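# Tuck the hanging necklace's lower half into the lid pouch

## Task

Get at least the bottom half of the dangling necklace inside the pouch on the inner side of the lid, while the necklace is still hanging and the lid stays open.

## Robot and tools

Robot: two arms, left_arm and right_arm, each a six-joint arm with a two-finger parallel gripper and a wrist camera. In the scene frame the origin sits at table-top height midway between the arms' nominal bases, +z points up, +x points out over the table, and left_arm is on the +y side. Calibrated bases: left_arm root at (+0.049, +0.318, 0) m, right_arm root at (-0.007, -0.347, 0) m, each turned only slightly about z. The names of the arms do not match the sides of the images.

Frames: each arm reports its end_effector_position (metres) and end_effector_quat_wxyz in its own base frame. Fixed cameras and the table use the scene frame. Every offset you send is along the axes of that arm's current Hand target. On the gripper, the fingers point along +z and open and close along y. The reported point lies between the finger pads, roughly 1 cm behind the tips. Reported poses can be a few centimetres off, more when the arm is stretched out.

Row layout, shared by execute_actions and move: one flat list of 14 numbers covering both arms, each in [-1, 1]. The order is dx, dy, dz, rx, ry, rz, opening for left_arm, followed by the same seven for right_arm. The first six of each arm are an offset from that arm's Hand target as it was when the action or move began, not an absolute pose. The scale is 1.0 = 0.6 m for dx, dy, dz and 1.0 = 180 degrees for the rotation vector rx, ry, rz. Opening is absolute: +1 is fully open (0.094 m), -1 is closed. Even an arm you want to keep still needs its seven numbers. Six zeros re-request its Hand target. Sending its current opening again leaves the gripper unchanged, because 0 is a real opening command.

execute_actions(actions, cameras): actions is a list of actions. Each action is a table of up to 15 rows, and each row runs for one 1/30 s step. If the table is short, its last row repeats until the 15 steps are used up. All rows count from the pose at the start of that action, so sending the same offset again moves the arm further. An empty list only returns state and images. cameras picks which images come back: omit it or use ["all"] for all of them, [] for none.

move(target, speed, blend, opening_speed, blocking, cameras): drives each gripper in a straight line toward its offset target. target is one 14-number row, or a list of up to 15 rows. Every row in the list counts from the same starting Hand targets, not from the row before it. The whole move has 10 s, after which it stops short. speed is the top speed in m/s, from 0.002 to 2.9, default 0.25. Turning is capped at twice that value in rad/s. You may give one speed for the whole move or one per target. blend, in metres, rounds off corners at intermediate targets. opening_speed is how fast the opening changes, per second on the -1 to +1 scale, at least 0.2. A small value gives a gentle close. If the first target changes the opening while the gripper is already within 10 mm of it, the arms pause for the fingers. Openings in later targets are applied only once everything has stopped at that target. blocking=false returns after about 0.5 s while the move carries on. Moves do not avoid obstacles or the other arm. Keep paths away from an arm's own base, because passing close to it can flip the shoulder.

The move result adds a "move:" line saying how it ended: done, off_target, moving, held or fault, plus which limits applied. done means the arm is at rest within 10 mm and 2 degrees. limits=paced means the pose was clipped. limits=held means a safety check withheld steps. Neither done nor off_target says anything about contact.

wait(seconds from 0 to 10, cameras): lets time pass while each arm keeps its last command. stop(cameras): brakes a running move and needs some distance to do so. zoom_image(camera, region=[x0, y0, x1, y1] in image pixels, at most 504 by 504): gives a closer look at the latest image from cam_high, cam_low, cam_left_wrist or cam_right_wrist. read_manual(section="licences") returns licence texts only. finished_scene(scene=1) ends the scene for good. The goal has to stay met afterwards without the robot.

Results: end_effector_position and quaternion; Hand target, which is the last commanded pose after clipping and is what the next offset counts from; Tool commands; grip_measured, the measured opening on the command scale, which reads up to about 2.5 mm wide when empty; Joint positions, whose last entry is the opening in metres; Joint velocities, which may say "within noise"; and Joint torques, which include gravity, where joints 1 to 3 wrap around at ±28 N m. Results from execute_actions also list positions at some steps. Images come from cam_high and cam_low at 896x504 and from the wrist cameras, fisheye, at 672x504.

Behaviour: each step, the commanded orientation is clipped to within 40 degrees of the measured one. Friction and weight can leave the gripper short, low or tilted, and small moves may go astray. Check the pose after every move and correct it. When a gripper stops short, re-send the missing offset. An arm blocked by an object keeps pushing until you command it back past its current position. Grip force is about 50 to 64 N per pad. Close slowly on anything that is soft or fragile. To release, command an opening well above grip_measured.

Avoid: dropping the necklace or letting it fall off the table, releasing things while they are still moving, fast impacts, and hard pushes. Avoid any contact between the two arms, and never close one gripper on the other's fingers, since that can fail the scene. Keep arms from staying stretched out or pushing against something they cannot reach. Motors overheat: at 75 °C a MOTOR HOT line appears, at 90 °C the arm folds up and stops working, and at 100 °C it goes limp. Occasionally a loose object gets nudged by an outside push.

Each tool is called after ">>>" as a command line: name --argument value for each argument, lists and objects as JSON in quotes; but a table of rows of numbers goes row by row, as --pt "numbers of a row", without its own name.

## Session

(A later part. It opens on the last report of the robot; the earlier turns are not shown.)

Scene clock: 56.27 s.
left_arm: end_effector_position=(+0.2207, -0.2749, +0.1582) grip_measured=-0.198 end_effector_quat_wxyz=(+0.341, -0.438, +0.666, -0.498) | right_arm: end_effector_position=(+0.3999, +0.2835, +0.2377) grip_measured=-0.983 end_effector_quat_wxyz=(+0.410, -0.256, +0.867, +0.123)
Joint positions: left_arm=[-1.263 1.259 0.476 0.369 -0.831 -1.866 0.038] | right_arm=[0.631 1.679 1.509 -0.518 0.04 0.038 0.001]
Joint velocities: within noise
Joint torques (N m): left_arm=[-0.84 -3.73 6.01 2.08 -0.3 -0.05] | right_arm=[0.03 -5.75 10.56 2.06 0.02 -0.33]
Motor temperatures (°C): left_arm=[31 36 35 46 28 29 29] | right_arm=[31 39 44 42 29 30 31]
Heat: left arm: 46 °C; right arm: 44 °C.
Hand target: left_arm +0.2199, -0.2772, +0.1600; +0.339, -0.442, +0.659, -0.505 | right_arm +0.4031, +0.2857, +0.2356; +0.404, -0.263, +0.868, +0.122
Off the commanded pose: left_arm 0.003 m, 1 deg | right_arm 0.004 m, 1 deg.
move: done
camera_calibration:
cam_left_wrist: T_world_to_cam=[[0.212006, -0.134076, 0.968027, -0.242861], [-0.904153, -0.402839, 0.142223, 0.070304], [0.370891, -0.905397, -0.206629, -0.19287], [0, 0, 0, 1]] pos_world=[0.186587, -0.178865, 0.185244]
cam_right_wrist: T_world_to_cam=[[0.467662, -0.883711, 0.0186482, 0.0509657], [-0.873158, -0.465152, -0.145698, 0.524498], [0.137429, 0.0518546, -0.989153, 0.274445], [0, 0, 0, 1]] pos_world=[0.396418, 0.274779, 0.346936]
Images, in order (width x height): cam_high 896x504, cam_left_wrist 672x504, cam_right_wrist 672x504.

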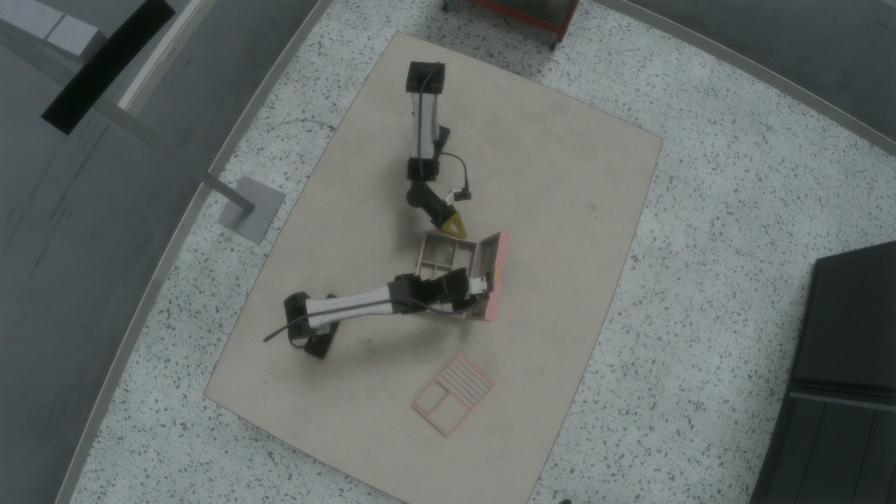

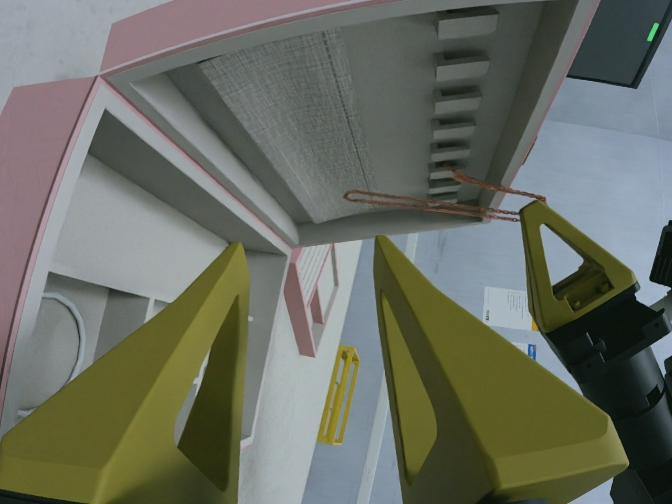

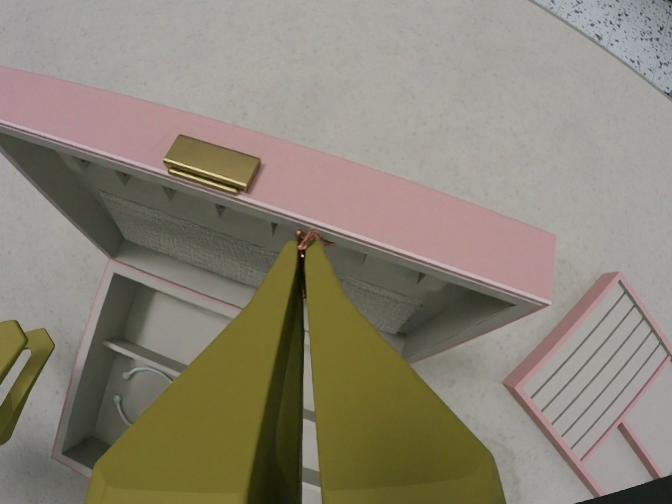

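>>> move --pt "0 0 0 0 0 0 -0.2 0.0983 0.0210 0.0229 0.06 -0.03 0.04 -1.0" --pt "0 0 0 0 0 0 -0.2 0.1878 0.0136 0.1233 0.1001 -0.0554 0.0705 -1.0" --speed 0.15 --blend 0.015 --cameras '["cam_high","cam_left_wrist","cam_right_wrist"]'

Scene clock: 63.50 s.
left_arm: end_effector_position=(+0.2209, -0.2749, +0.1585) grip_measured=-0.198 end_effector_quat_wxyz=(+0.341, -0.439, +0.665, -0.499) | right_arm: end_effector_position=(+0.3874, +0.2844, +0.1124) grip_measured=-0.983 end_effector_quat_wxyz=(+0.503, -0.091, +0.858, +0.057)
Joint positions: left_arm=[-1.263 1.259 0.476 0.371 -0.832 -1.866 0.038] | right_arm=[0.808 1.776 0.973 0.211 0.508 0.322 0.001]
Joint velocities: within noise
Joint torques (N m): left_arm=[-0.9 -3.67 5.97 2.07 -0.27 -0.01] | right_arm=[0.73 -6.05 6.45 2.3 0.34 -0.07]
Motor temperatures (°C): left_arm=[31 36 35 46 28 29 29] | right_arm=[31 39 45 43 29 30 31]
Heat: left arm: 46 °C; right arm: 45 °C.
Hand target: left_arm +0.2199, -0.2772, +0.1601; +0.339, -0.442, +0.659, -0.505 | right_arm +0.3854, +0.2837, +0.1017; +0.498, -0.088, +0.861, +0.051
Off the commanded pose: left_arm 0.003 m, 1 deg | right_arm 0.011 m, 1 deg.
move: off_target (right_arm)
camera_calibration:
cam_left_wrist: T_world_to_cam=[[0.211463, -0.13155, 0.968493, -0.242593], [-0.903782, -0.403568, 0.142518, 0.0700231], [0.372104, -0.905443, -0.204232, -0.193506], [0, 0, 0, 1]] pos_world=[0.186589, -0.178863, 0.185449]
cam_right_wrist: T_world_to_cam=[[0.122158, -0.99251, 0.000683963, 0.226766], [-0.941022, -0.11604, -0.317826, 0.442108], [0.315525, 0.0381814, -0.948149, 0.0824666], [0, 0, 0, 1]] pos_world=[0.362312, 0.273221, 0.218549]
Images, in order (width x height): cam_high 896x504, cam_left_wrist 672x504, cam_right_wrist 672x504.

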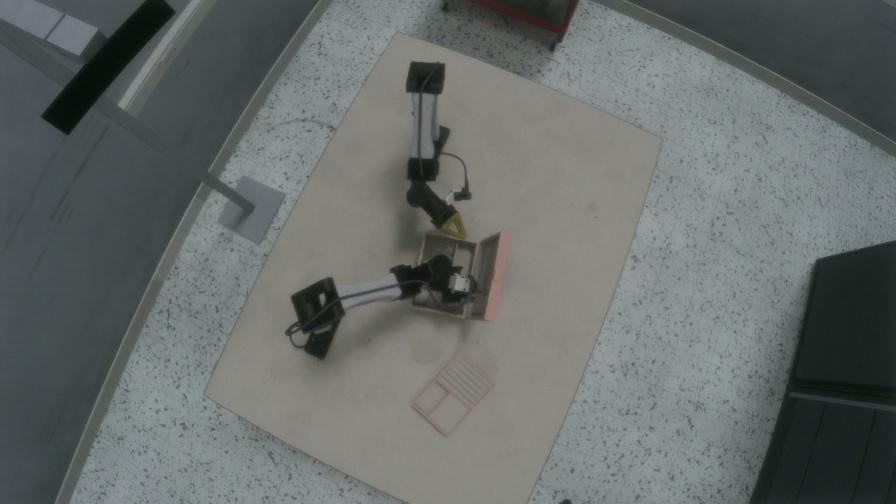

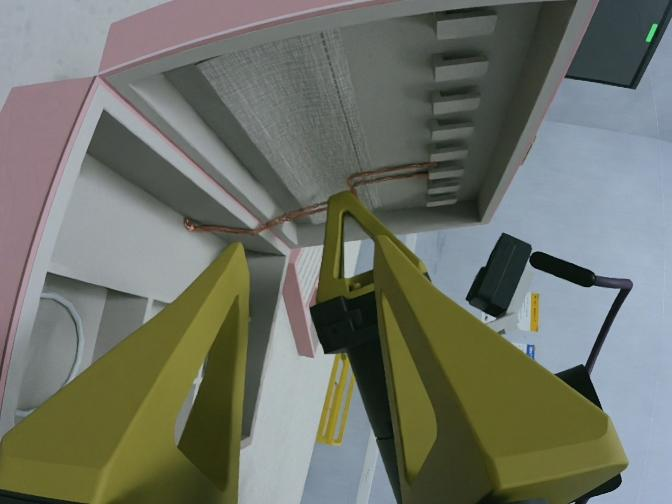

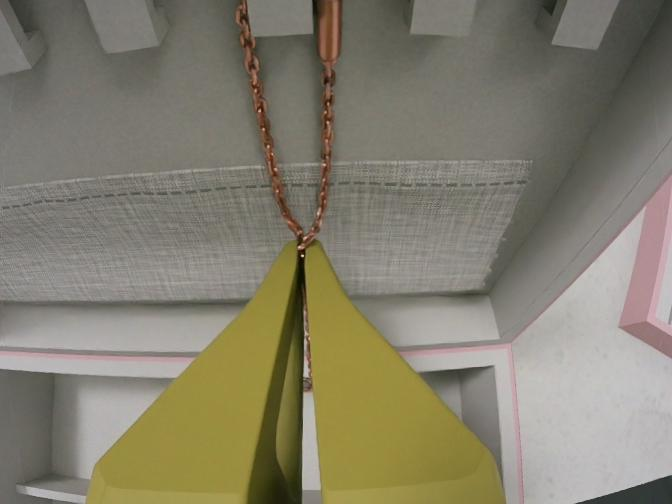

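>>> execute_actions --actions '[]'

Scene clock: 64.33 s.
left_arm: end_effector_position=(+0.2209, -0.2749, +0.1585) grip_measured=-0.198 end_effector_quat_wxyz=(+0.341, -0.439, +0.665, -0.499) | right_arm: end_effector_position=(+0.3875, +0.2844, +0.1126) grip_measured=-0.983 end_effector_quat_wxyz=(+0.504, -0.090, +0.857, +0.057)
Joint positions: left_arm=[-1.263 1.259 0.476 0.371 -0.832 -1.866 0.038] | right_arm=[0.808 1.776 0.973 0.212 0.508 0.323 0.001]
Joint velocities: within noise
Joint torques (N m): left_arm=[-0.69 -3.63 5.98 2.08 -0.27 0] | right_arm=[0.73 -6.05 6.43 2.28 0.37 -0.07]
Motor temperatures (°C): left_arm=[31 36 35 46 28 29 29] | right_arm=[31 39 45 43 29 30 31]
Heat: left arm: 46 °C; right arm: 45 °C.
Hand target: left_arm +0.2199, -0.2772, +0.1601; +0.339, -0.442, +0.659, -0.505 | right_arm +0.3854, +0.2837, +0.1017; +0.498, -0.088, +0.861, +0.051
Tool commands: left_gripper/opening=-0.2 right_gripper/opening=-1.0
Off the commanded pose: left_arm 0.003 m, 1 deg | right_arm 0.011 m, 1 deg.
camera_calibration:
cam_left_wrist: T_world_to_cam=[[0.211463, -0.13155, 0.968493, -0.242593], [-0.903782, -0.403568, 0.142518, 0.0700231], [0.372104, -0.905443, -0.204232, -0.193506], [0, 0, 0, 1]] pos_world=[0.186589, -0.178863, 0.185449]
cam_right_wrist: T_world_to_cam=[[0.121637, -0.992575, 0.0000761571, 0.227004], [-0.940891, -0.115327, -0.318471, 0.442056], [0.316115, 0.0386661, -0.947933, 0.0822663], [0, 0, 0, 1]] pos_world=[0.362309, 0.273119, 0.218748]

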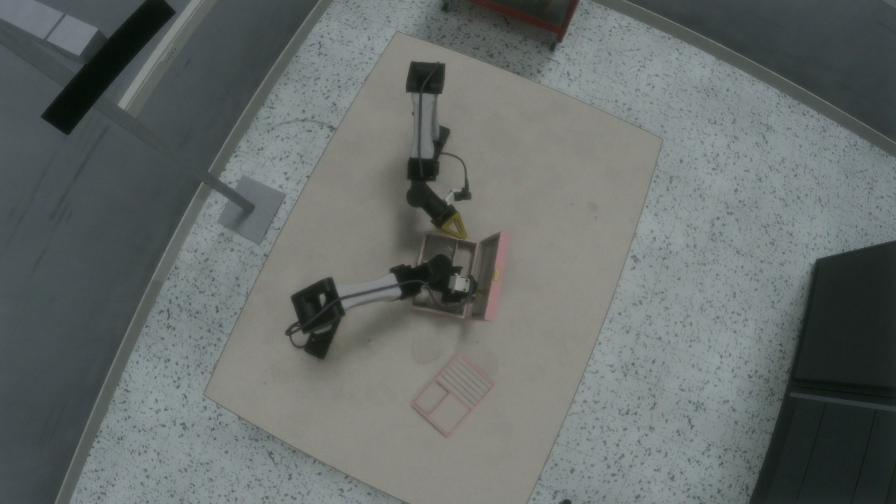

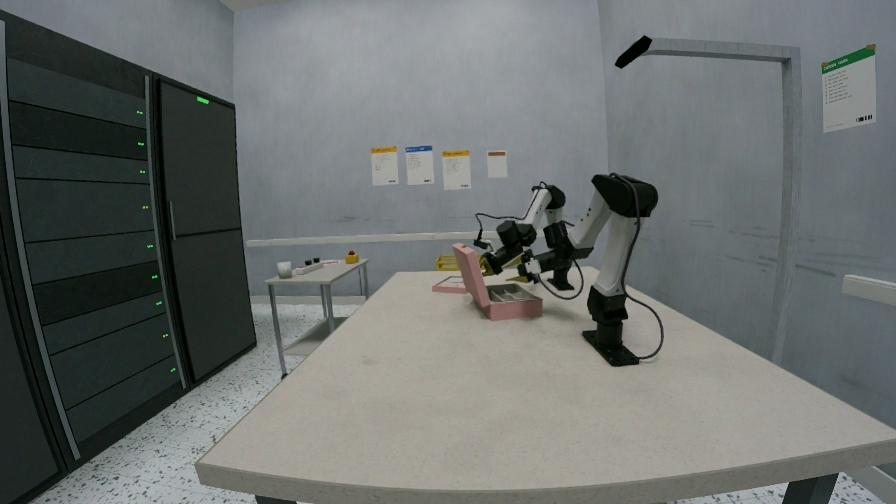

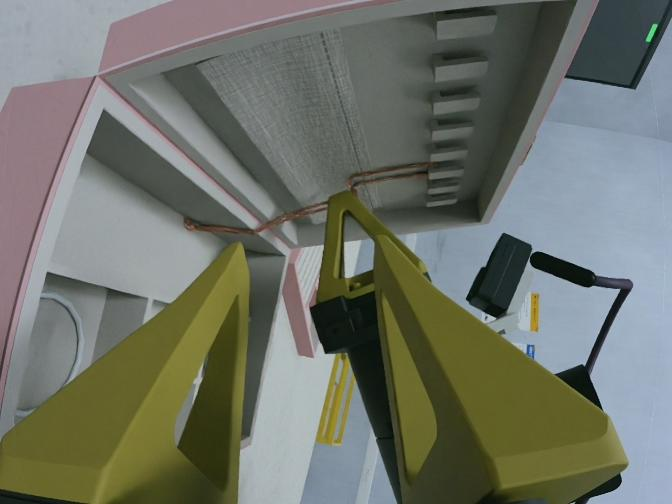

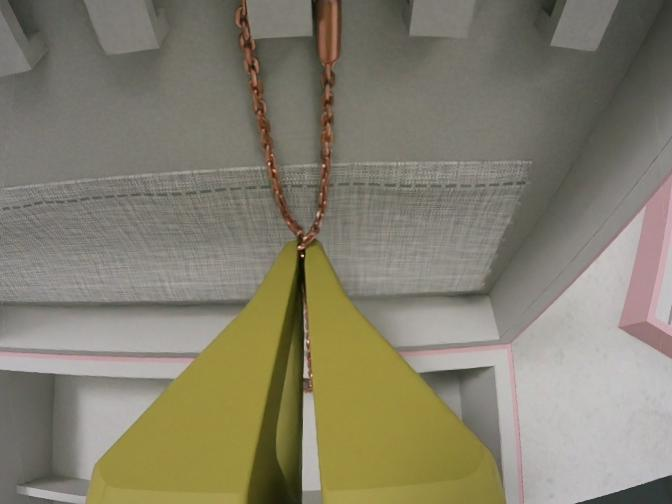

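>>> move --pt "0 0 0 0 0 0 -0.2 0 0 0 0 0 0 0.0" --pt "0 0 0 0 0 0 -0.2 0.0463 -0.0006 0.0089 0 0 0 0.0" --speed 0.1 --opening_speed 1.0

Scene clock: 69.03 s.
left_arm: end_effector_position=(+0.2209, -0.2749, +0.1586) grip_measured=-0.198 end_effector_quat_wxyz=(+0.341, -0.439, +0.665, -0.499) | right_arm: end_effector_position=(+0.3786, +0.2827, +0.0851) grip_measured=-0.002 end_effector_quat_wxyz=(+0.503, -0.091, +0.858, +0.057)
Joint positions: left_arm=[-1.263 1.259 0.476 0.371 -0.832 -1.866 0.038] | right_arm=[0.823 1.817 0.894 0.326 0.521 0.332 0.047]
Joint velocities: within noise
Joint torques (N m): left_arm=[-0.98 -3.79 6.05 2.1 -0.28 -0.06] | right_arm=[0.68 -6.02 6.19 2.26 0.38 -0.06]
Motor temperatures (°C): left_arm=[31 35 35 46 28 29 29] | right_arm=[31 39 44 43 29 30 31]
Heat: left arm: 46 °C; right arm: 44 °C.
Hand target: left_arm +0.2200, -0.2772, +0.1601; +0.339, -0.442, +0.659, -0.505 | right_arm +0.3764, +0.2814, +0.0750; +0.498, -0.088, +0.861, +0.051
Off the commanded pose: left_arm 0.003 m, 1 deg | right_arm 0.010 m, 1 deg.
move: done
camera_calibration:
cam_left_wrist: T_world_to_cam=[[0.211244, -0.131157, 0.968594, -0.242501], [-0.903665, -0.403874, 0.142395, 0.0699697], [0.372513, -0.905364, -0.203837, -0.193641], [0, 0, 0, 1]] pos_world=[0.18659, -0.178862, 0.18545]
cam_right_wrist: T_world_to_cam=[[0.122148, -0.992512, 0.000667645, 0.226179], [-0.941053, -0.116029, -0.317736, 0.424945], [0.315434, 0.0381825, -0.948179, 0.0594613], [0, 0, 0, 1]] pos_world=[0.353512, 0.271521, 0.191249]

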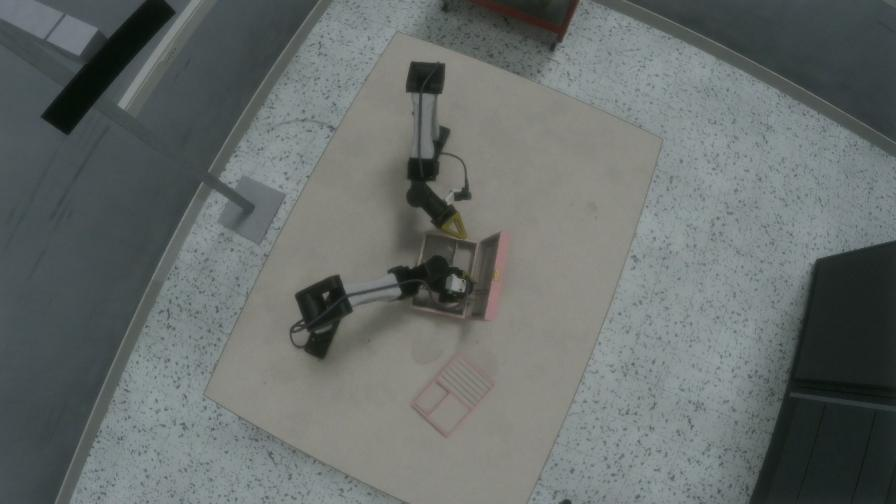

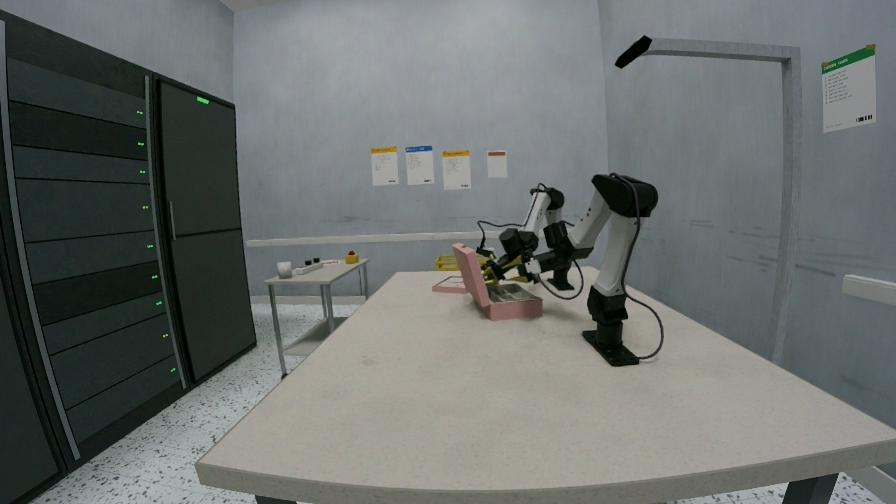

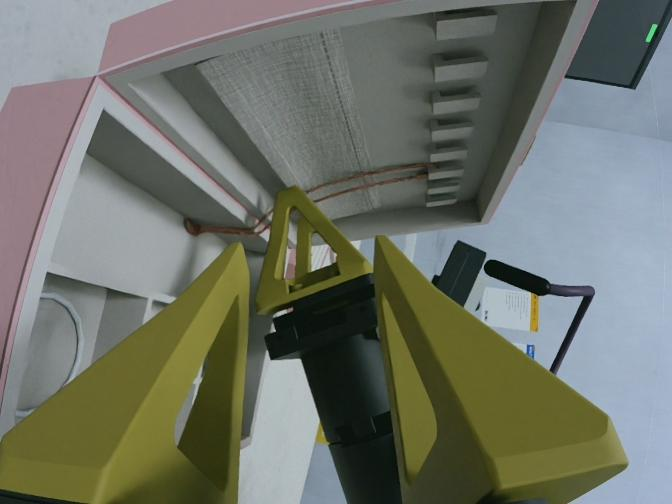

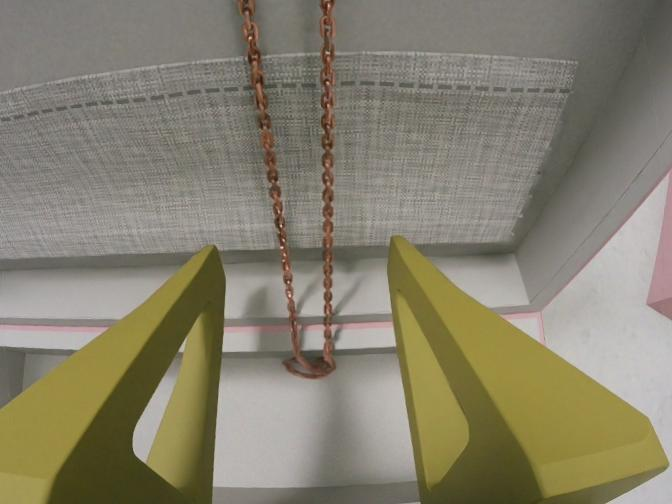

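>>> move --target '[0,0,0,0,0,0,-0.2, -0.0048,0.0,0.0177,0,0,0,0.0]' --speed 0.06 --cameras '["cam_left_wrist","cam_right_wrist"]'

Scene clock: 70.30 s.
left_arm: end_effector_position=(+0.2209, -0.2749, +0.1586) grip_measured=-0.198 end_effector_quat_wxyz=(+0.341, -0.439, +0.665, -0.499) | right_arm: end_effector_position=(+0.3813, +0.2799, +0.0726) grip_measured=-0.002 end_effector_quat_wxyz=(+0.496, -0.091, +0.862, +0.048)
Joint positions: left_arm=[-1.263 1.259 0.476 0.371 -0.832 -1.866 0.038] | right_arm=[0.815 1.85 0.896 0.335 0.521 0.333 0.047]
Joint velocities: within noise
Joint torques (N m): left_arm=[-0.85 -3.48 5.93 2.1 -0.28 -0.04] | right_arm=[-0.03 -5.98 8.91 2.25 0.24 -0.18]
Motor temperatures (°C): left_arm=[31 35 35 46 28 29 29] | right_arm=[31 39 44 43 29 30 31]
Heat: left arm: 46 °C; right arm: 44 °C.
Hand target: left_arm +0.2200, -0.2772, +0.1601; +0.339, -0.442, +0.659, -0.505 | right_arm +0.3869, +0.2835, +0.0721; +0.498, -0.088, +0.861, +0.051
Off the commanded pose: left_arm 0.003 m, 1 deg | right_arm 0.007 m, 0 deg.
move: done
camera_calibration:
cam_left_wrist: T_world_to_cam=[[0.211244, -0.131157, 0.968594, -0.242501], [-0.903665, -0.403874, 0.142395, 0.0699697], [0.372513, -0.905364, -0.203837, -0.193641], [0, 0, 0, 1]] pos_world=[0.18659, -0.178862, 0.18545]
cam_right_wrist: T_world_to_cam=[[0.113683, -0.993406, 0.0148344, 0.225499], [-0.946838, -0.112853, -0.301266, 0.423318], [0.300954, 0.0202031, -0.953425, 0.0577864], [0, 0, 0, 1]] pos_world=[0.357788, 0.270617, 0.179281]
Images, in order (width x height): cam_left_wrist 672x504, cam_right_wrist 672x504.

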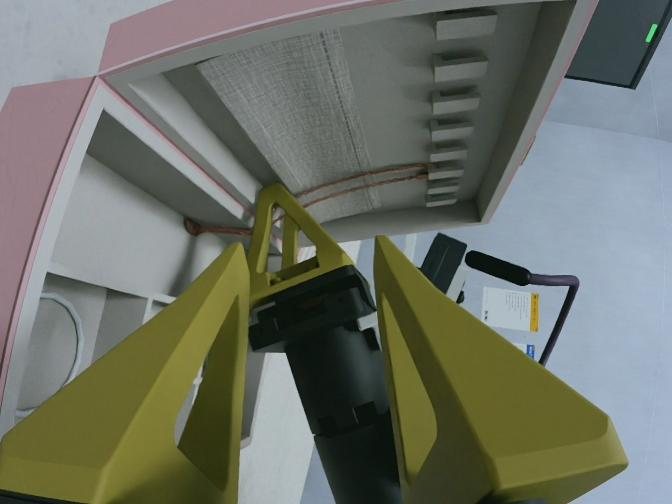

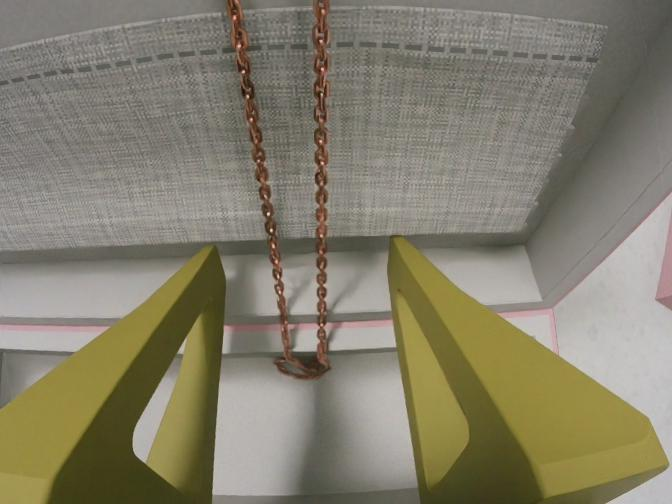

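>>> move --target '[0,0,0,0,0,0,-0.2, -0.0140,-0.0018,-0.0124,0,0,0,0.0]' --speed 0.06 --cameras '["cam_left_wrist","cam_right_wrist"]'

Scene clock: 71.63 s.
left_arm: end_effector_position=(+0.2209, -0.2749, +0.1586) grip_measured=-0.198 end_effector_quat_wxyz=(+0.341, -0.439, +0.665, -0.499) | right_arm: end_effector_position=(+0.3811, +0.2797, +0.0720) grip_measured=-0.002 end_effector_quat_wxyz=(+0.492, -0.093, +0.864, +0.045)
Joint positions: left_arm=[-1.263 1.259 0.476 0.371 -0.832 -1.866 0.038] | right_arm=[0.815 1.85 0.903 0.317 0.521 0.333 0.047]
Joint velocities: within noise
Joint torques (N m): left_arm=[-1.03 -3.77 5.94 2.12 -0.28 -0.01] | right_arm=[0.05 -8.8 8.81 2.01 0.25 -0.18]
Motor temperatures (°C): left_arm=[31 35 35 46 28 29 29] | right_arm=[31 39 44 43 29 30 31]
Heat: left arm: 46 °C; right arm: 44 °C.
Hand target: left_arm +0.2200, -0.2772, +0.1601; +0.339, -0.442, +0.659, -0.505 | right_arm +0.3849, +0.2820, +0.0832; +0.498, -0.088, +0.861, +0.051
Off the commanded pose: left_arm 0.003 m, 1 deg | right_arm 0.012 m, 1 deg.
move: off_target (right_arm)
camera_calibration:
cam_left_wrist: T_world_to_cam=[[0.211244, -0.131157, 0.968594, -0.242501], [-0.903665, -0.403874, 0.142395, 0.0699697], [0.372513, -0.905364, -0.203837, -0.193641], [0, 0, 0, 1]] pos_world=[0.18659, -0.178862, 0.18545]
cam_right_wrist: T_world_to_cam=[[0.113899, -0.99325, 0.021955, 0.224773], [-0.949081, -0.115314, -0.29317, 0.423912], [0.293723, 0.0125547, -0.955808, 0.0623062], [0, 0, 0, 1]] pos_world=[0.358425, 0.271356, 0.178896]
Images, in order (width x height): cam_left_wrist 672x504, cam_right_wrist 672x504.

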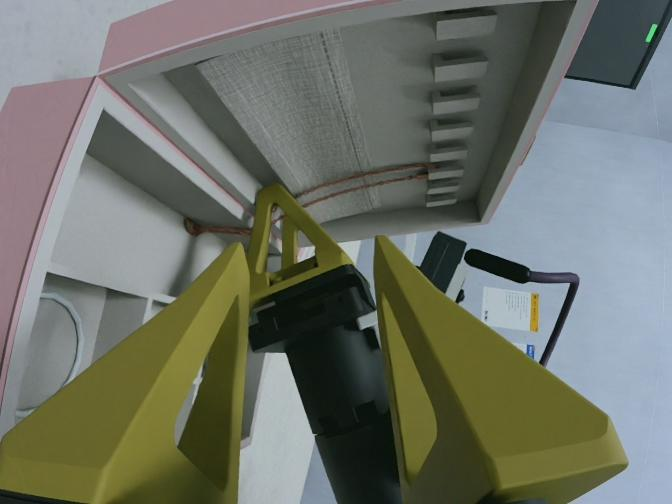

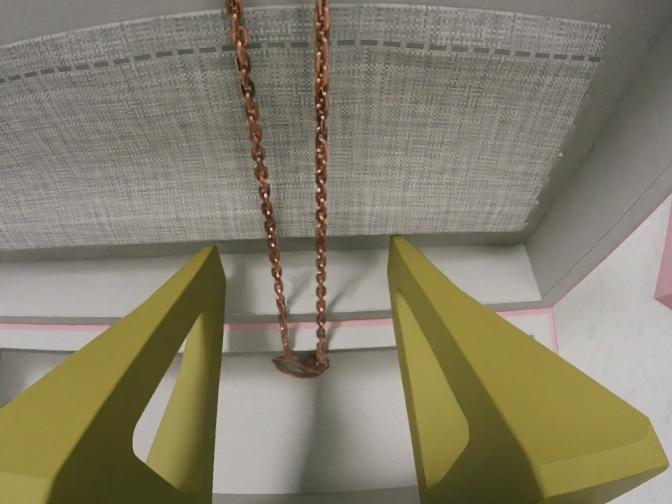

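>>> move --target '[0,0,0,0,0,0,-0.2, -0.0140,-0.0018,-0.0100,0,0,0,0.0]' --speed 0.06 --cameras '["cam_left_wrist","cam_right_wrist"]'

Scene clock: 72.87 s.
left_arm: end_effector_position=(+0.2209, -0.2749, +0.1586) grip_measured=-0.198 end_effector_quat_wxyz=(+0.341, -0.439, +0.665, -0.499) | right_arm: end_effector_position=(+0.3803, +0.2788, +0.0763) grip_measured=-0.002 end_effector_quat_wxyz=(+0.488, -0.095, +0.867, +0.042)
Joint positions: left_arm=[-1.263 1.259 0.476 0.371 -0.832 -1.866 0.038] | right_arm=[0.815 1.835 0.915 0.277 0.521 0.333 0.047]
Joint velocities: within noise
Joint torques (N m): left_arm=[-0.9 -3.63 6.05 2.09 -0.27 -0.02] | right_arm=[-0.03 -9.87 8.8 2 0.25 -0.18]
Motor temperatures (°C): left_arm=[31 35 35 46 28 29 29] | right_arm=[31 40 44 43 29 30 31]
Heat: left arm: 46 °C; right arm: 44 °C.
Hand target: left_arm +0.2199, -0.2772, +0.1601; +0.339, -0.442, +0.659, -0.505 | right_arm +0.3841, +0.2808, +0.0934; +0.498, -0.088, +0.861, +0.051
Off the commanded pose: left_arm 0.003 m, 1 deg | right_arm 0.018 m, 2 deg.
move: off_target (right_arm)
camera_calibration:
cam_left_wrist: T_world_to_cam=[[0.211244, -0.131157, 0.968594, -0.242501], [-0.903665, -0.403874, 0.142395, 0.0699697], [0.372513, -0.905364, -0.203837, -0.193641], [0, 0, 0, 1]] pos_world=[0.18659, -0.178862, 0.18545]
cam_right_wrist: T_world_to_cam=[[0.114127, -0.993017, 0.0298688, 0.223116], [-0.951508, -0.117903, -0.284133, 0.425195], [0.285671, 0.00400699, -0.958319, 0.0722765], [0, 0, 0, 1]] pos_world=[0.358466, 0.2714, 0.183412]
Images, in order (width x height): cam_left_wrist 672x504, cam_right_wrist 672x504.

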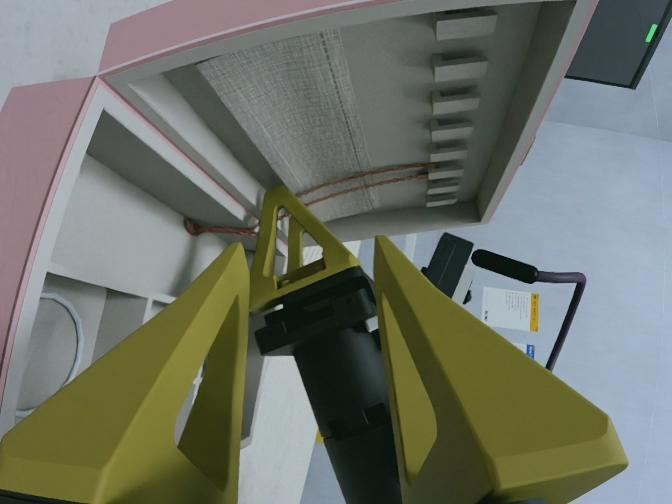

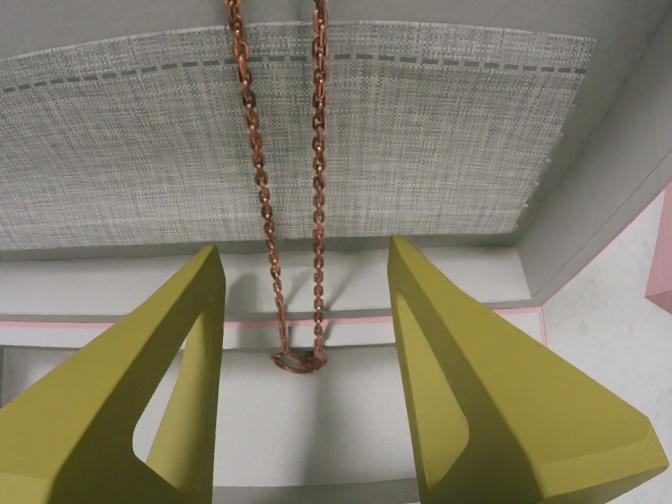

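>>> move --target '[0,0,0,0,0,0,-0.2, -0.0124,0.0036,0.0015,0,0,0,0.0]' --speed 0.06 --cameras '["cam_left_wrist","cam_right_wrist"]'

Scene clock: 74.20 s.
left_arm: end_effector_position=(+0.2209, -0.2749, +0.1586) grip_measured=-0.198 end_effector_quat_wxyz=(+0.341, -0.439, +0.665, -0.499) | right_arm: end_effector_position=(+0.3843, +0.2820, +0.0829) grip_measured=-0.002 end_effector_quat_wxyz=(+0.489, -0.093, +0.866, +0.042)
Joint positions: left_arm=[-1.263 1.259 0.476 0.371 -0.832 -1.866 0.038] | right_arm=[0.813 1.835 0.946 0.249 0.521 0.333 0.047]
Joint velocities: within noise
Joint torques (N m): left_arm=[-0.99 -3.59 6.09 2.1 -0.23 -0.02] | right_arm=[-0.06 -9.81 9.01 1.92 0.23 -0.2]
Motor temperatures (°C): left_arm=[31 35 35 46 28 29 29] | right_arm=[31 40 44 43 29 30 31]
Heat: left arm: 46 °C; right arm: 44 °C.
Hand target: left_arm +0.2199, -0.2772, +0.1601; +0.339, -0.442, +0.659, -0.505 | right_arm +0.3881, +0.2838, +0.0994; +0.498, -0.088, +0.861, +0.051
Off the commanded pose: left_arm 0.003 m, 1 deg | right_arm 0.017 m, 2 deg.
move: off_target (right_arm)
camera_calibration:
cam_left_wrist: T_world_to_cam=[[0.211244, -0.131157, 0.968594, -0.242501], [-0.903665, -0.403874, 0.142395, 0.0699697], [0.372513, -0.905364, -0.203837, -0.193641], [0, 0, 0, 1]] pos_world=[0.18659, -0.178862, 0.18545]
cam_right_wrist: T_world_to_cam=[[0.112527, -0.993251, 0.0281054, 0.226438], [-0.951164, -0.115855, -0.286122, 0.430721], [0.287447, 0.00546345, -0.957781, 0.0763579], [0, 0, 0, 1]] pos_world=[0.362257, 0.274393, 0.190009]
Images, in order (width x height): cam_left_wrist 672x504, cam_right_wrist 672x504.

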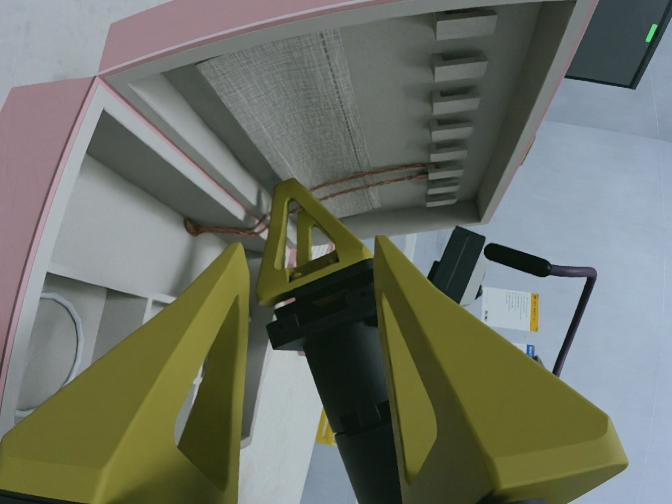

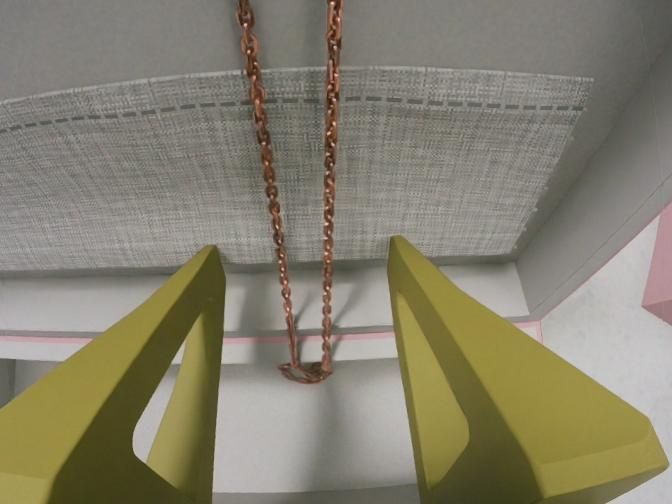

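>>> move --target '[0,0,0,0,0,0,-0.2, -0.0018,0.0,0.0075,0,0,0,0.0]' --speed 0.06 --cameras '["cam_left_wrist","cam_right_wrist"]'

>>> zoom_image --camera "cam_left_wrist" --region '[150, 120, 450, 320]'

Scene clock: 75.10 s.
left_arm: end_effector_position=(+0.2209, -0.2749, +0.1586) grip_measured=-0.198 end_effector_quat_wxyz=(+0.341, -0.439, +0.665, -0.499) | right_arm: end_effector_position=(+0.3863, +0.2831, +0.0857) grip_measured=-0.002 end_effector_quat_wxyz=(+0.491, -0.092, +0.865, +0.044)
Joint positions: left_arm=[-1.263 1.259 0.476 0.371 -0.832 -1.866 0.038] | right_arm=[0.811 1.835 0.956 0.244 0.518 0.333 0.047]
Joint velocities: within noise
Joint torques (N m): left_arm=[-0.83 -3.4 5.93 2.07 -0.26 -0.03] | right_arm=[-0.42 -8.72 9.36 2.08 0.2 -0.25]
Motor temperatures (°C): left_arm=[31 35 35 46 28 29 29] | right_arm=[31 41 44 43 29 30 31]
Heat: left arm: 46 °C; right arm: 44 °C.
Hand target: left_arm +0.2199, -0.2772, +0.1601; +0.339, -0.442, +0.659, -0.505 | right_arm +0.3924, +0.2848, +0.0981; +0.498, -0.088, +0.861, +0.051
Off the commanded pose: left_arm 0.003 m, 1 deg | right_arm 0.014 m, 1 deg.
move: off_target (right_arm)
camera_calibration:
cam_left_wrist: T_world_to_cam=[[0.211244, -0.131157, 0.968594, -0.242501], [-0.903665, -0.403874, 0.142395, 0.0699697], [0.372513, -0.905364, -0.203837, -0.193641], [0, 0, 0, 1]] pos_world=[0.18659, -0.178862, 0.18545]
cam_right_wrist: T_world_to_cam=[[0.112279, -0.993399, 0.0234985, 0.227752], [-0.950444, -0.114263, -0.289137, 0.43314], [0.289914, 0.0101299, -0.956999, 0.0760907], [0, 0, 0, 1]] pos_world=[0.364044, 0.274969, 0.192704]
Images, in order (width x height): cam_left_wrist 672x504, cam_right_wrist 672x504.

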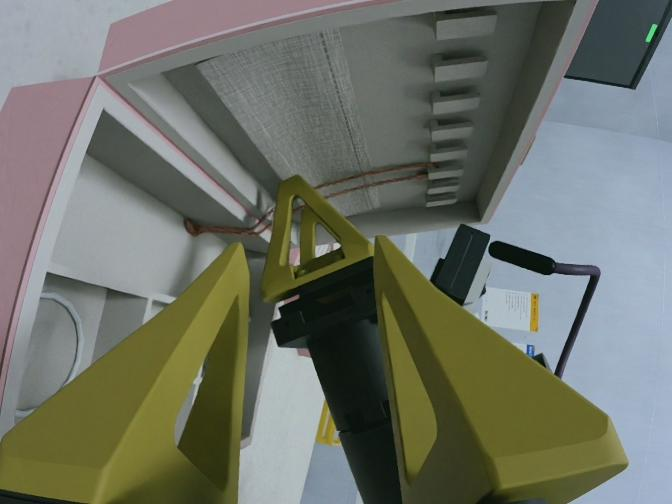

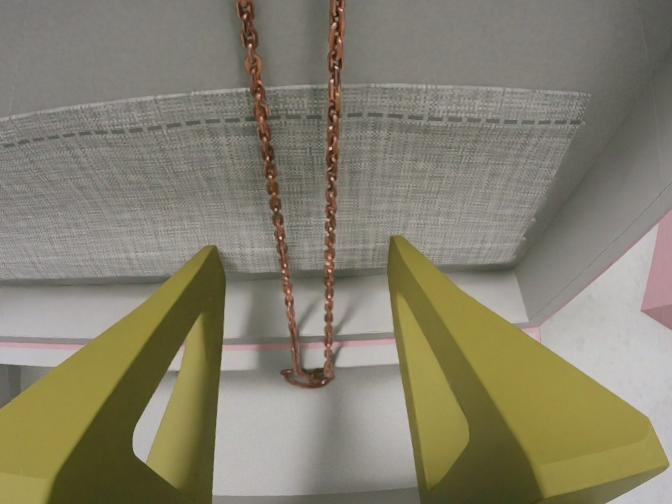

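Scaled by 1.680 from the camera's 672x504 image, which has a finer 960x720 frame.

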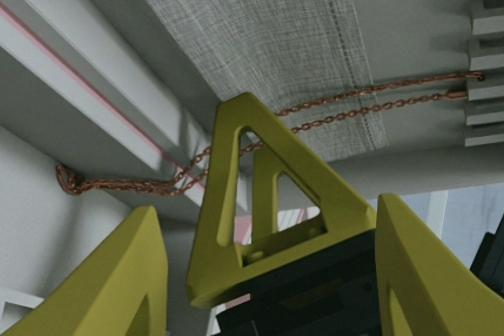

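>>> move --target '[0,0,0,0,0,0,-0.2, 0,0,0,0,0,0,-0.75]' --speed 0.06 --opening_speed 0.8 --cameras '["cam_left_wrist","cam_right_wrist"]'

>>> zoom_image --camera "cam_left_wrist" --region '[150, 120, 450, 320]'

Scene clock: 76.53 s.
left_arm: end_effector_position=(+0.2209, -0.2749, +0.1586) grip_measured=-0.198 end_effector_quat_wxyz=(+0.341, -0.439, +0.665, -0.499) | right_arm: end_effector_position=(+0.3863, +0.2834, +0.0857) grip_measured=-0.748 end_effector_quat_wxyz=(+0.490, -0.093, +0.866, +0.045)
Joint positions: left_arm=[-1.263 1.259 0.476 0.371 -0.832 -1.866 0.038] | right_arm=[0.811 1.835 0.956 0.244 0.515 0.333 0.012]
Joint velocities: within noise
Joint torques (N m): left_arm=[-1.01 -3.44 5.7 2.12 -0.29 0] | right_arm=[-0.42 -8.72 9.32 2.06 0.22 -0.24]
Motor temperatures (°C): left_arm=[31 35 35 46 28 29 29] | right_arm=[31 41 44 43 29 30 31]
Heat: left arm: 46 °C; right arm: 44 °C.
Hand target: left_arm +0.2199, -0.2772, +0.1601; +0.339, -0.442, +0.659, -0.505 | right_arm +0.3924, +0.2848, +0.0982; +0.498, -0.088, +0.861, +0.051
Off the commanded pose: left_arm 0.003 m, 1 deg | right_arm 0.014 m, 1 deg.
move: off_target (right_arm)
camera_calibration:
cam_left_wrist: T_world_to_cam=[[0.211244, -0.131157, 0.968594, -0.242501], [-0.903665, -0.403874, 0.142395, 0.0699697], [0.372513, -0.905364, -0.203837, -0.193641], [0, 0, 0, 1]] pos_world=[0.18659, -0.178862, 0.18545]
cam_right_wrist: T_world_to_cam=[[0.114099, -0.993221, 0.0222114, 0.227466], [-0.950586, -0.115644, -0.288118, 0.433499], [0.288734, 0.0117601, -0.957337, 0.0761066], [0, 0, 0, 1]] pos_world=[0.36415, 0.27516, 0.192706]
Images, in order (width x height): cam_left_wrist 672x504, cam_right_wrist 672x504.

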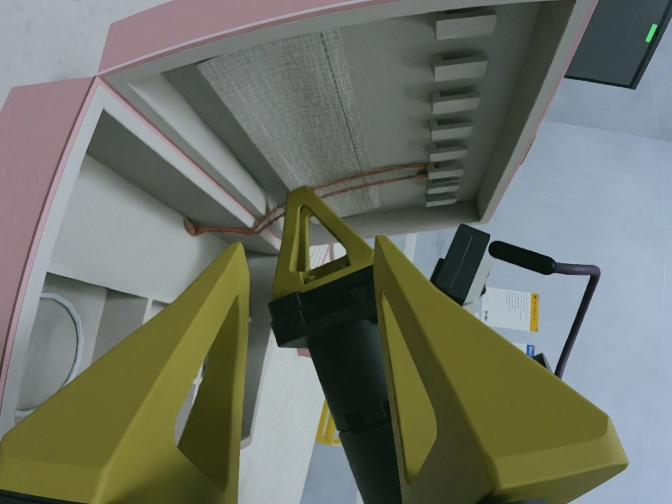

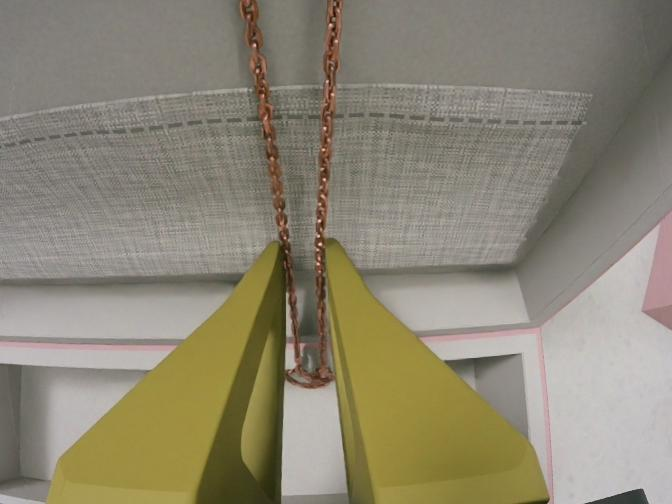

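Scaled by 1.680 from the camera's 672x504 image, which has a finer 960x720 frame.

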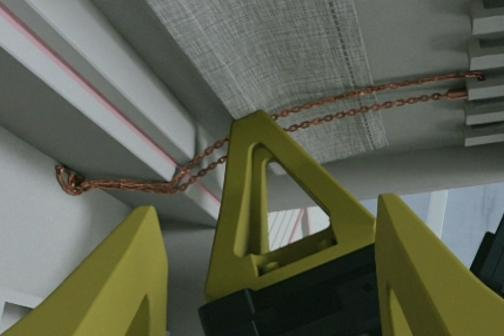

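>>> move --target '[0,0,0,0,0,0,-0.2, 0,0,0,0,0,0,-0.92]' --speed 0.06 --opening_speed 0.4 --cameras '["cam_left_wrist","cam_right_wrist"]'

>>> zoom_image --camera "cam_right_wrist" --region '[200, 180, 420, 400]'

Scene clock: 77.40 s.
left_arm: end_effector_position=(+0.2209, -0.2749, +0.1586) grip_measured=-0.198 end_effector_quat_wxyz=(+0.341, -0.439, +0.665, -0.499) | right_arm: end_effector_position=(+0.3863, +0.2834, +0.0857) grip_measured=-0.918 end_effector_quat_wxyz=(+0.490, -0.093, +0.866, +0.045)
Joint positions: left_arm=[-1.263 1.259 0.476 0.371 -0.832 -1.866 0.038] | right_arm=[0.811 1.835 0.956 0.244 0.515 0.333 0.004]
Joint velocities: within noise
Joint torques (N m): left_arm=[-1.03 -3.63 5.98 2.08 -0.32 -0.03] | right_arm=[-0.38 -8.7 9.33 2.06 0.22 -0.25]
Motor temperatures (°C): left_arm=[31 35 35 46 28 29 29] | right_arm=[31 41 44 43 29 30 31]
Heat: left arm: 46 °C; right arm: 44 °C.
Hand target: left_arm +0.2199, -0.2772, +0.1601; +0.339, -0.442, +0.659, -0.505 | right_arm +0.3924, +0.2848, +0.0982; +0.498, -0.088, +0.861, +0.051
Off the commanded pose: left_arm 0.003 m, 1 deg | right_arm 0.014 m, 1 deg.
move: off_target (right_arm)
camera_calibration:
cam_left_wrist: T_world_to_cam=[[0.211244, -0.131157, 0.968594, -0.242501], [-0.903665, -0.403874, 0.142395, 0.0699697], [0.372513, -0.905364, -0.203837, -0.193641], [0, 0, 0, 1]] pos_world=[0.18659, -0.178862, 0.18545]
cam_right_wrist: T_world_to_cam=[[0.114099, -0.993221, 0.0222114, 0.227466], [-0.950586, -0.115644, -0.288118, 0.433499], [0.288734, 0.0117601, -0.957337, 0.0761066], [0, 0, 0, 1]] pos_world=[0.36415, 0.27516, 0.192706]
Images, in order (width x height): cam_left_wrist 672x504, cam_right_wrist 672x504.

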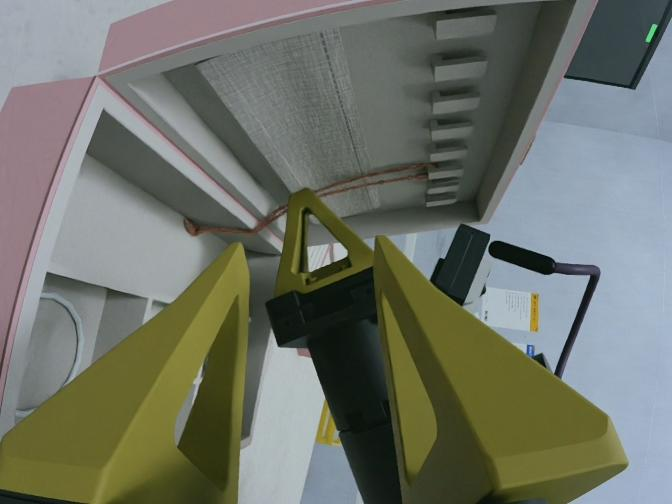

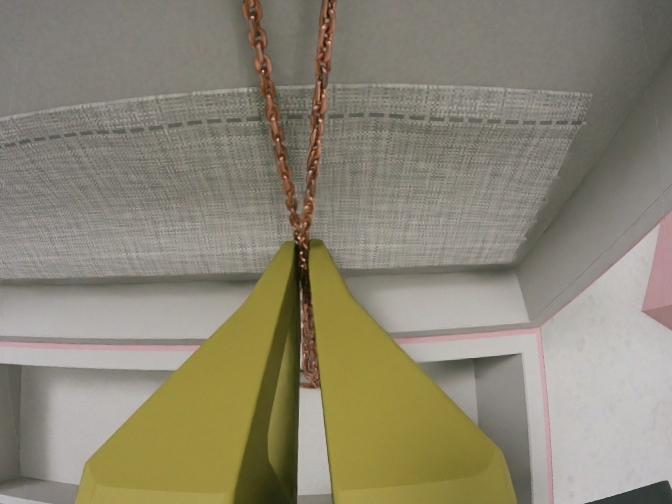

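Scaled by 2.291 from the camera's 672x504 image, which has a finer 960x720 frame.

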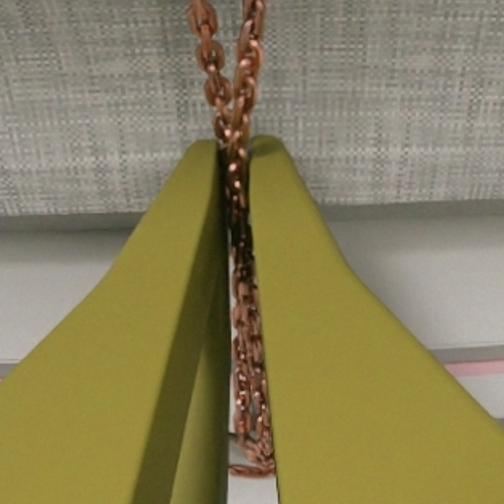

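>>> move --target '[0,0,0,0,0,0,-0.2, 0,0,0,0,0,0,-1.0]' --speed 0.06 --opening_speed 0.2 --cameras '["cam_right_wrist"]'

>>> zoom_image --camera "cam_right_wrist" --region '[200, 180, 420, 400]'

Scene clock: 78.23 s.
left_arm: end_effector_position=(+0.2209, -0.2749, +0.1586) grip_measured=-0.198 end_effector_quat_wxyz=(+0.341, -0.439, +0.665, -0.499) | right_arm: end_effector_position=(+0.3863, +0.2834, +0.0857) grip_measured=-0.982 end_effector_quat_wxyz=(+0.490, -0.093, +0.866, +0.045)
Joint positions: left_arm=[-1.263 1.259 0.476 0.371 -0.832 -1.866 0.038] | right_arm=[0.811 1.835 0.956 0.244 0.515 0.333 0.001]
Joint velocities: within noise
Joint torques (N m): left_arm=[-0.92 -3.51 5.89 2.09 -0.22 0.01] | right_arm=[-0.38 -8.73 9.32 2.06 0.22 -0.25]
Motor temperatures (°C): left_arm=[31 35 35 46 28 29 29] | right_arm=[31 41 44 43 29 30 31]
Heat: left arm: 46 °C; right arm: 44 °C.
Hand target: left_arm +0.2199, -0.2772, +0.1601; +0.339, -0.442, +0.659, -0.505 | right_arm +0.3924, +0.2848, +0.0982; +0.498, -0.088, +0.861, +0.051
Off the commanded pose: left_arm 0.003 m, 1 deg | right_arm 0.014 m, 1 deg.
move: off_target (right_arm)
camera_calibration:
cam_right_wrist: T_world_to_cam=[[0.114099, -0.993221, 0.0222114, 0.227466], [-0.950586, -0.115644, -0.288118, 0.433499], [0.288734, 0.0117601, -0.957337, 0.0761066], [0, 0, 0, 1]] pos_world=[0.36415, 0.27516, 0.192706]
Images, in order (width x height): cam_right_wrist 672x504.

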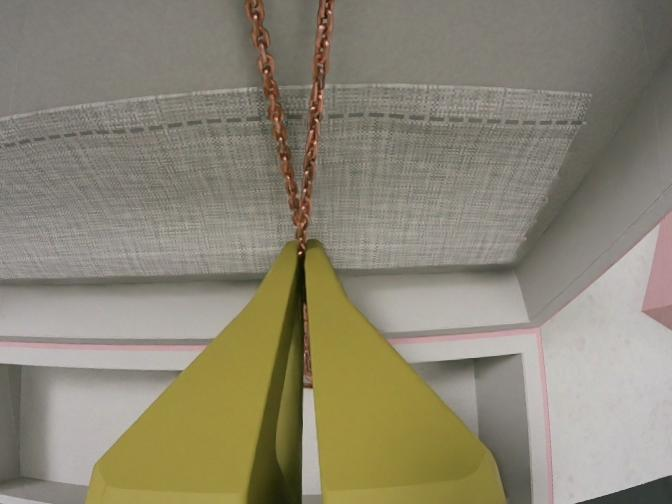

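Scaled by 2.291 from the camera's 672x504 image, which has a finer 960x720 frame.

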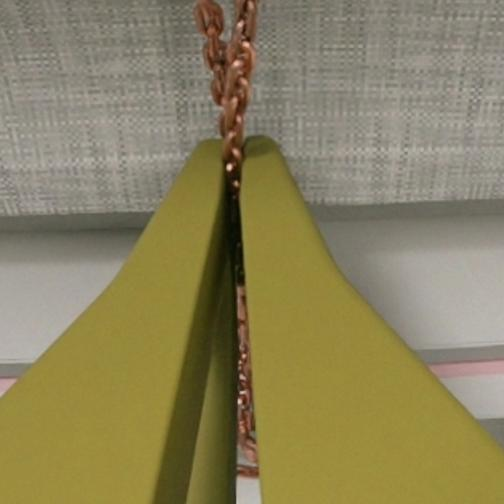

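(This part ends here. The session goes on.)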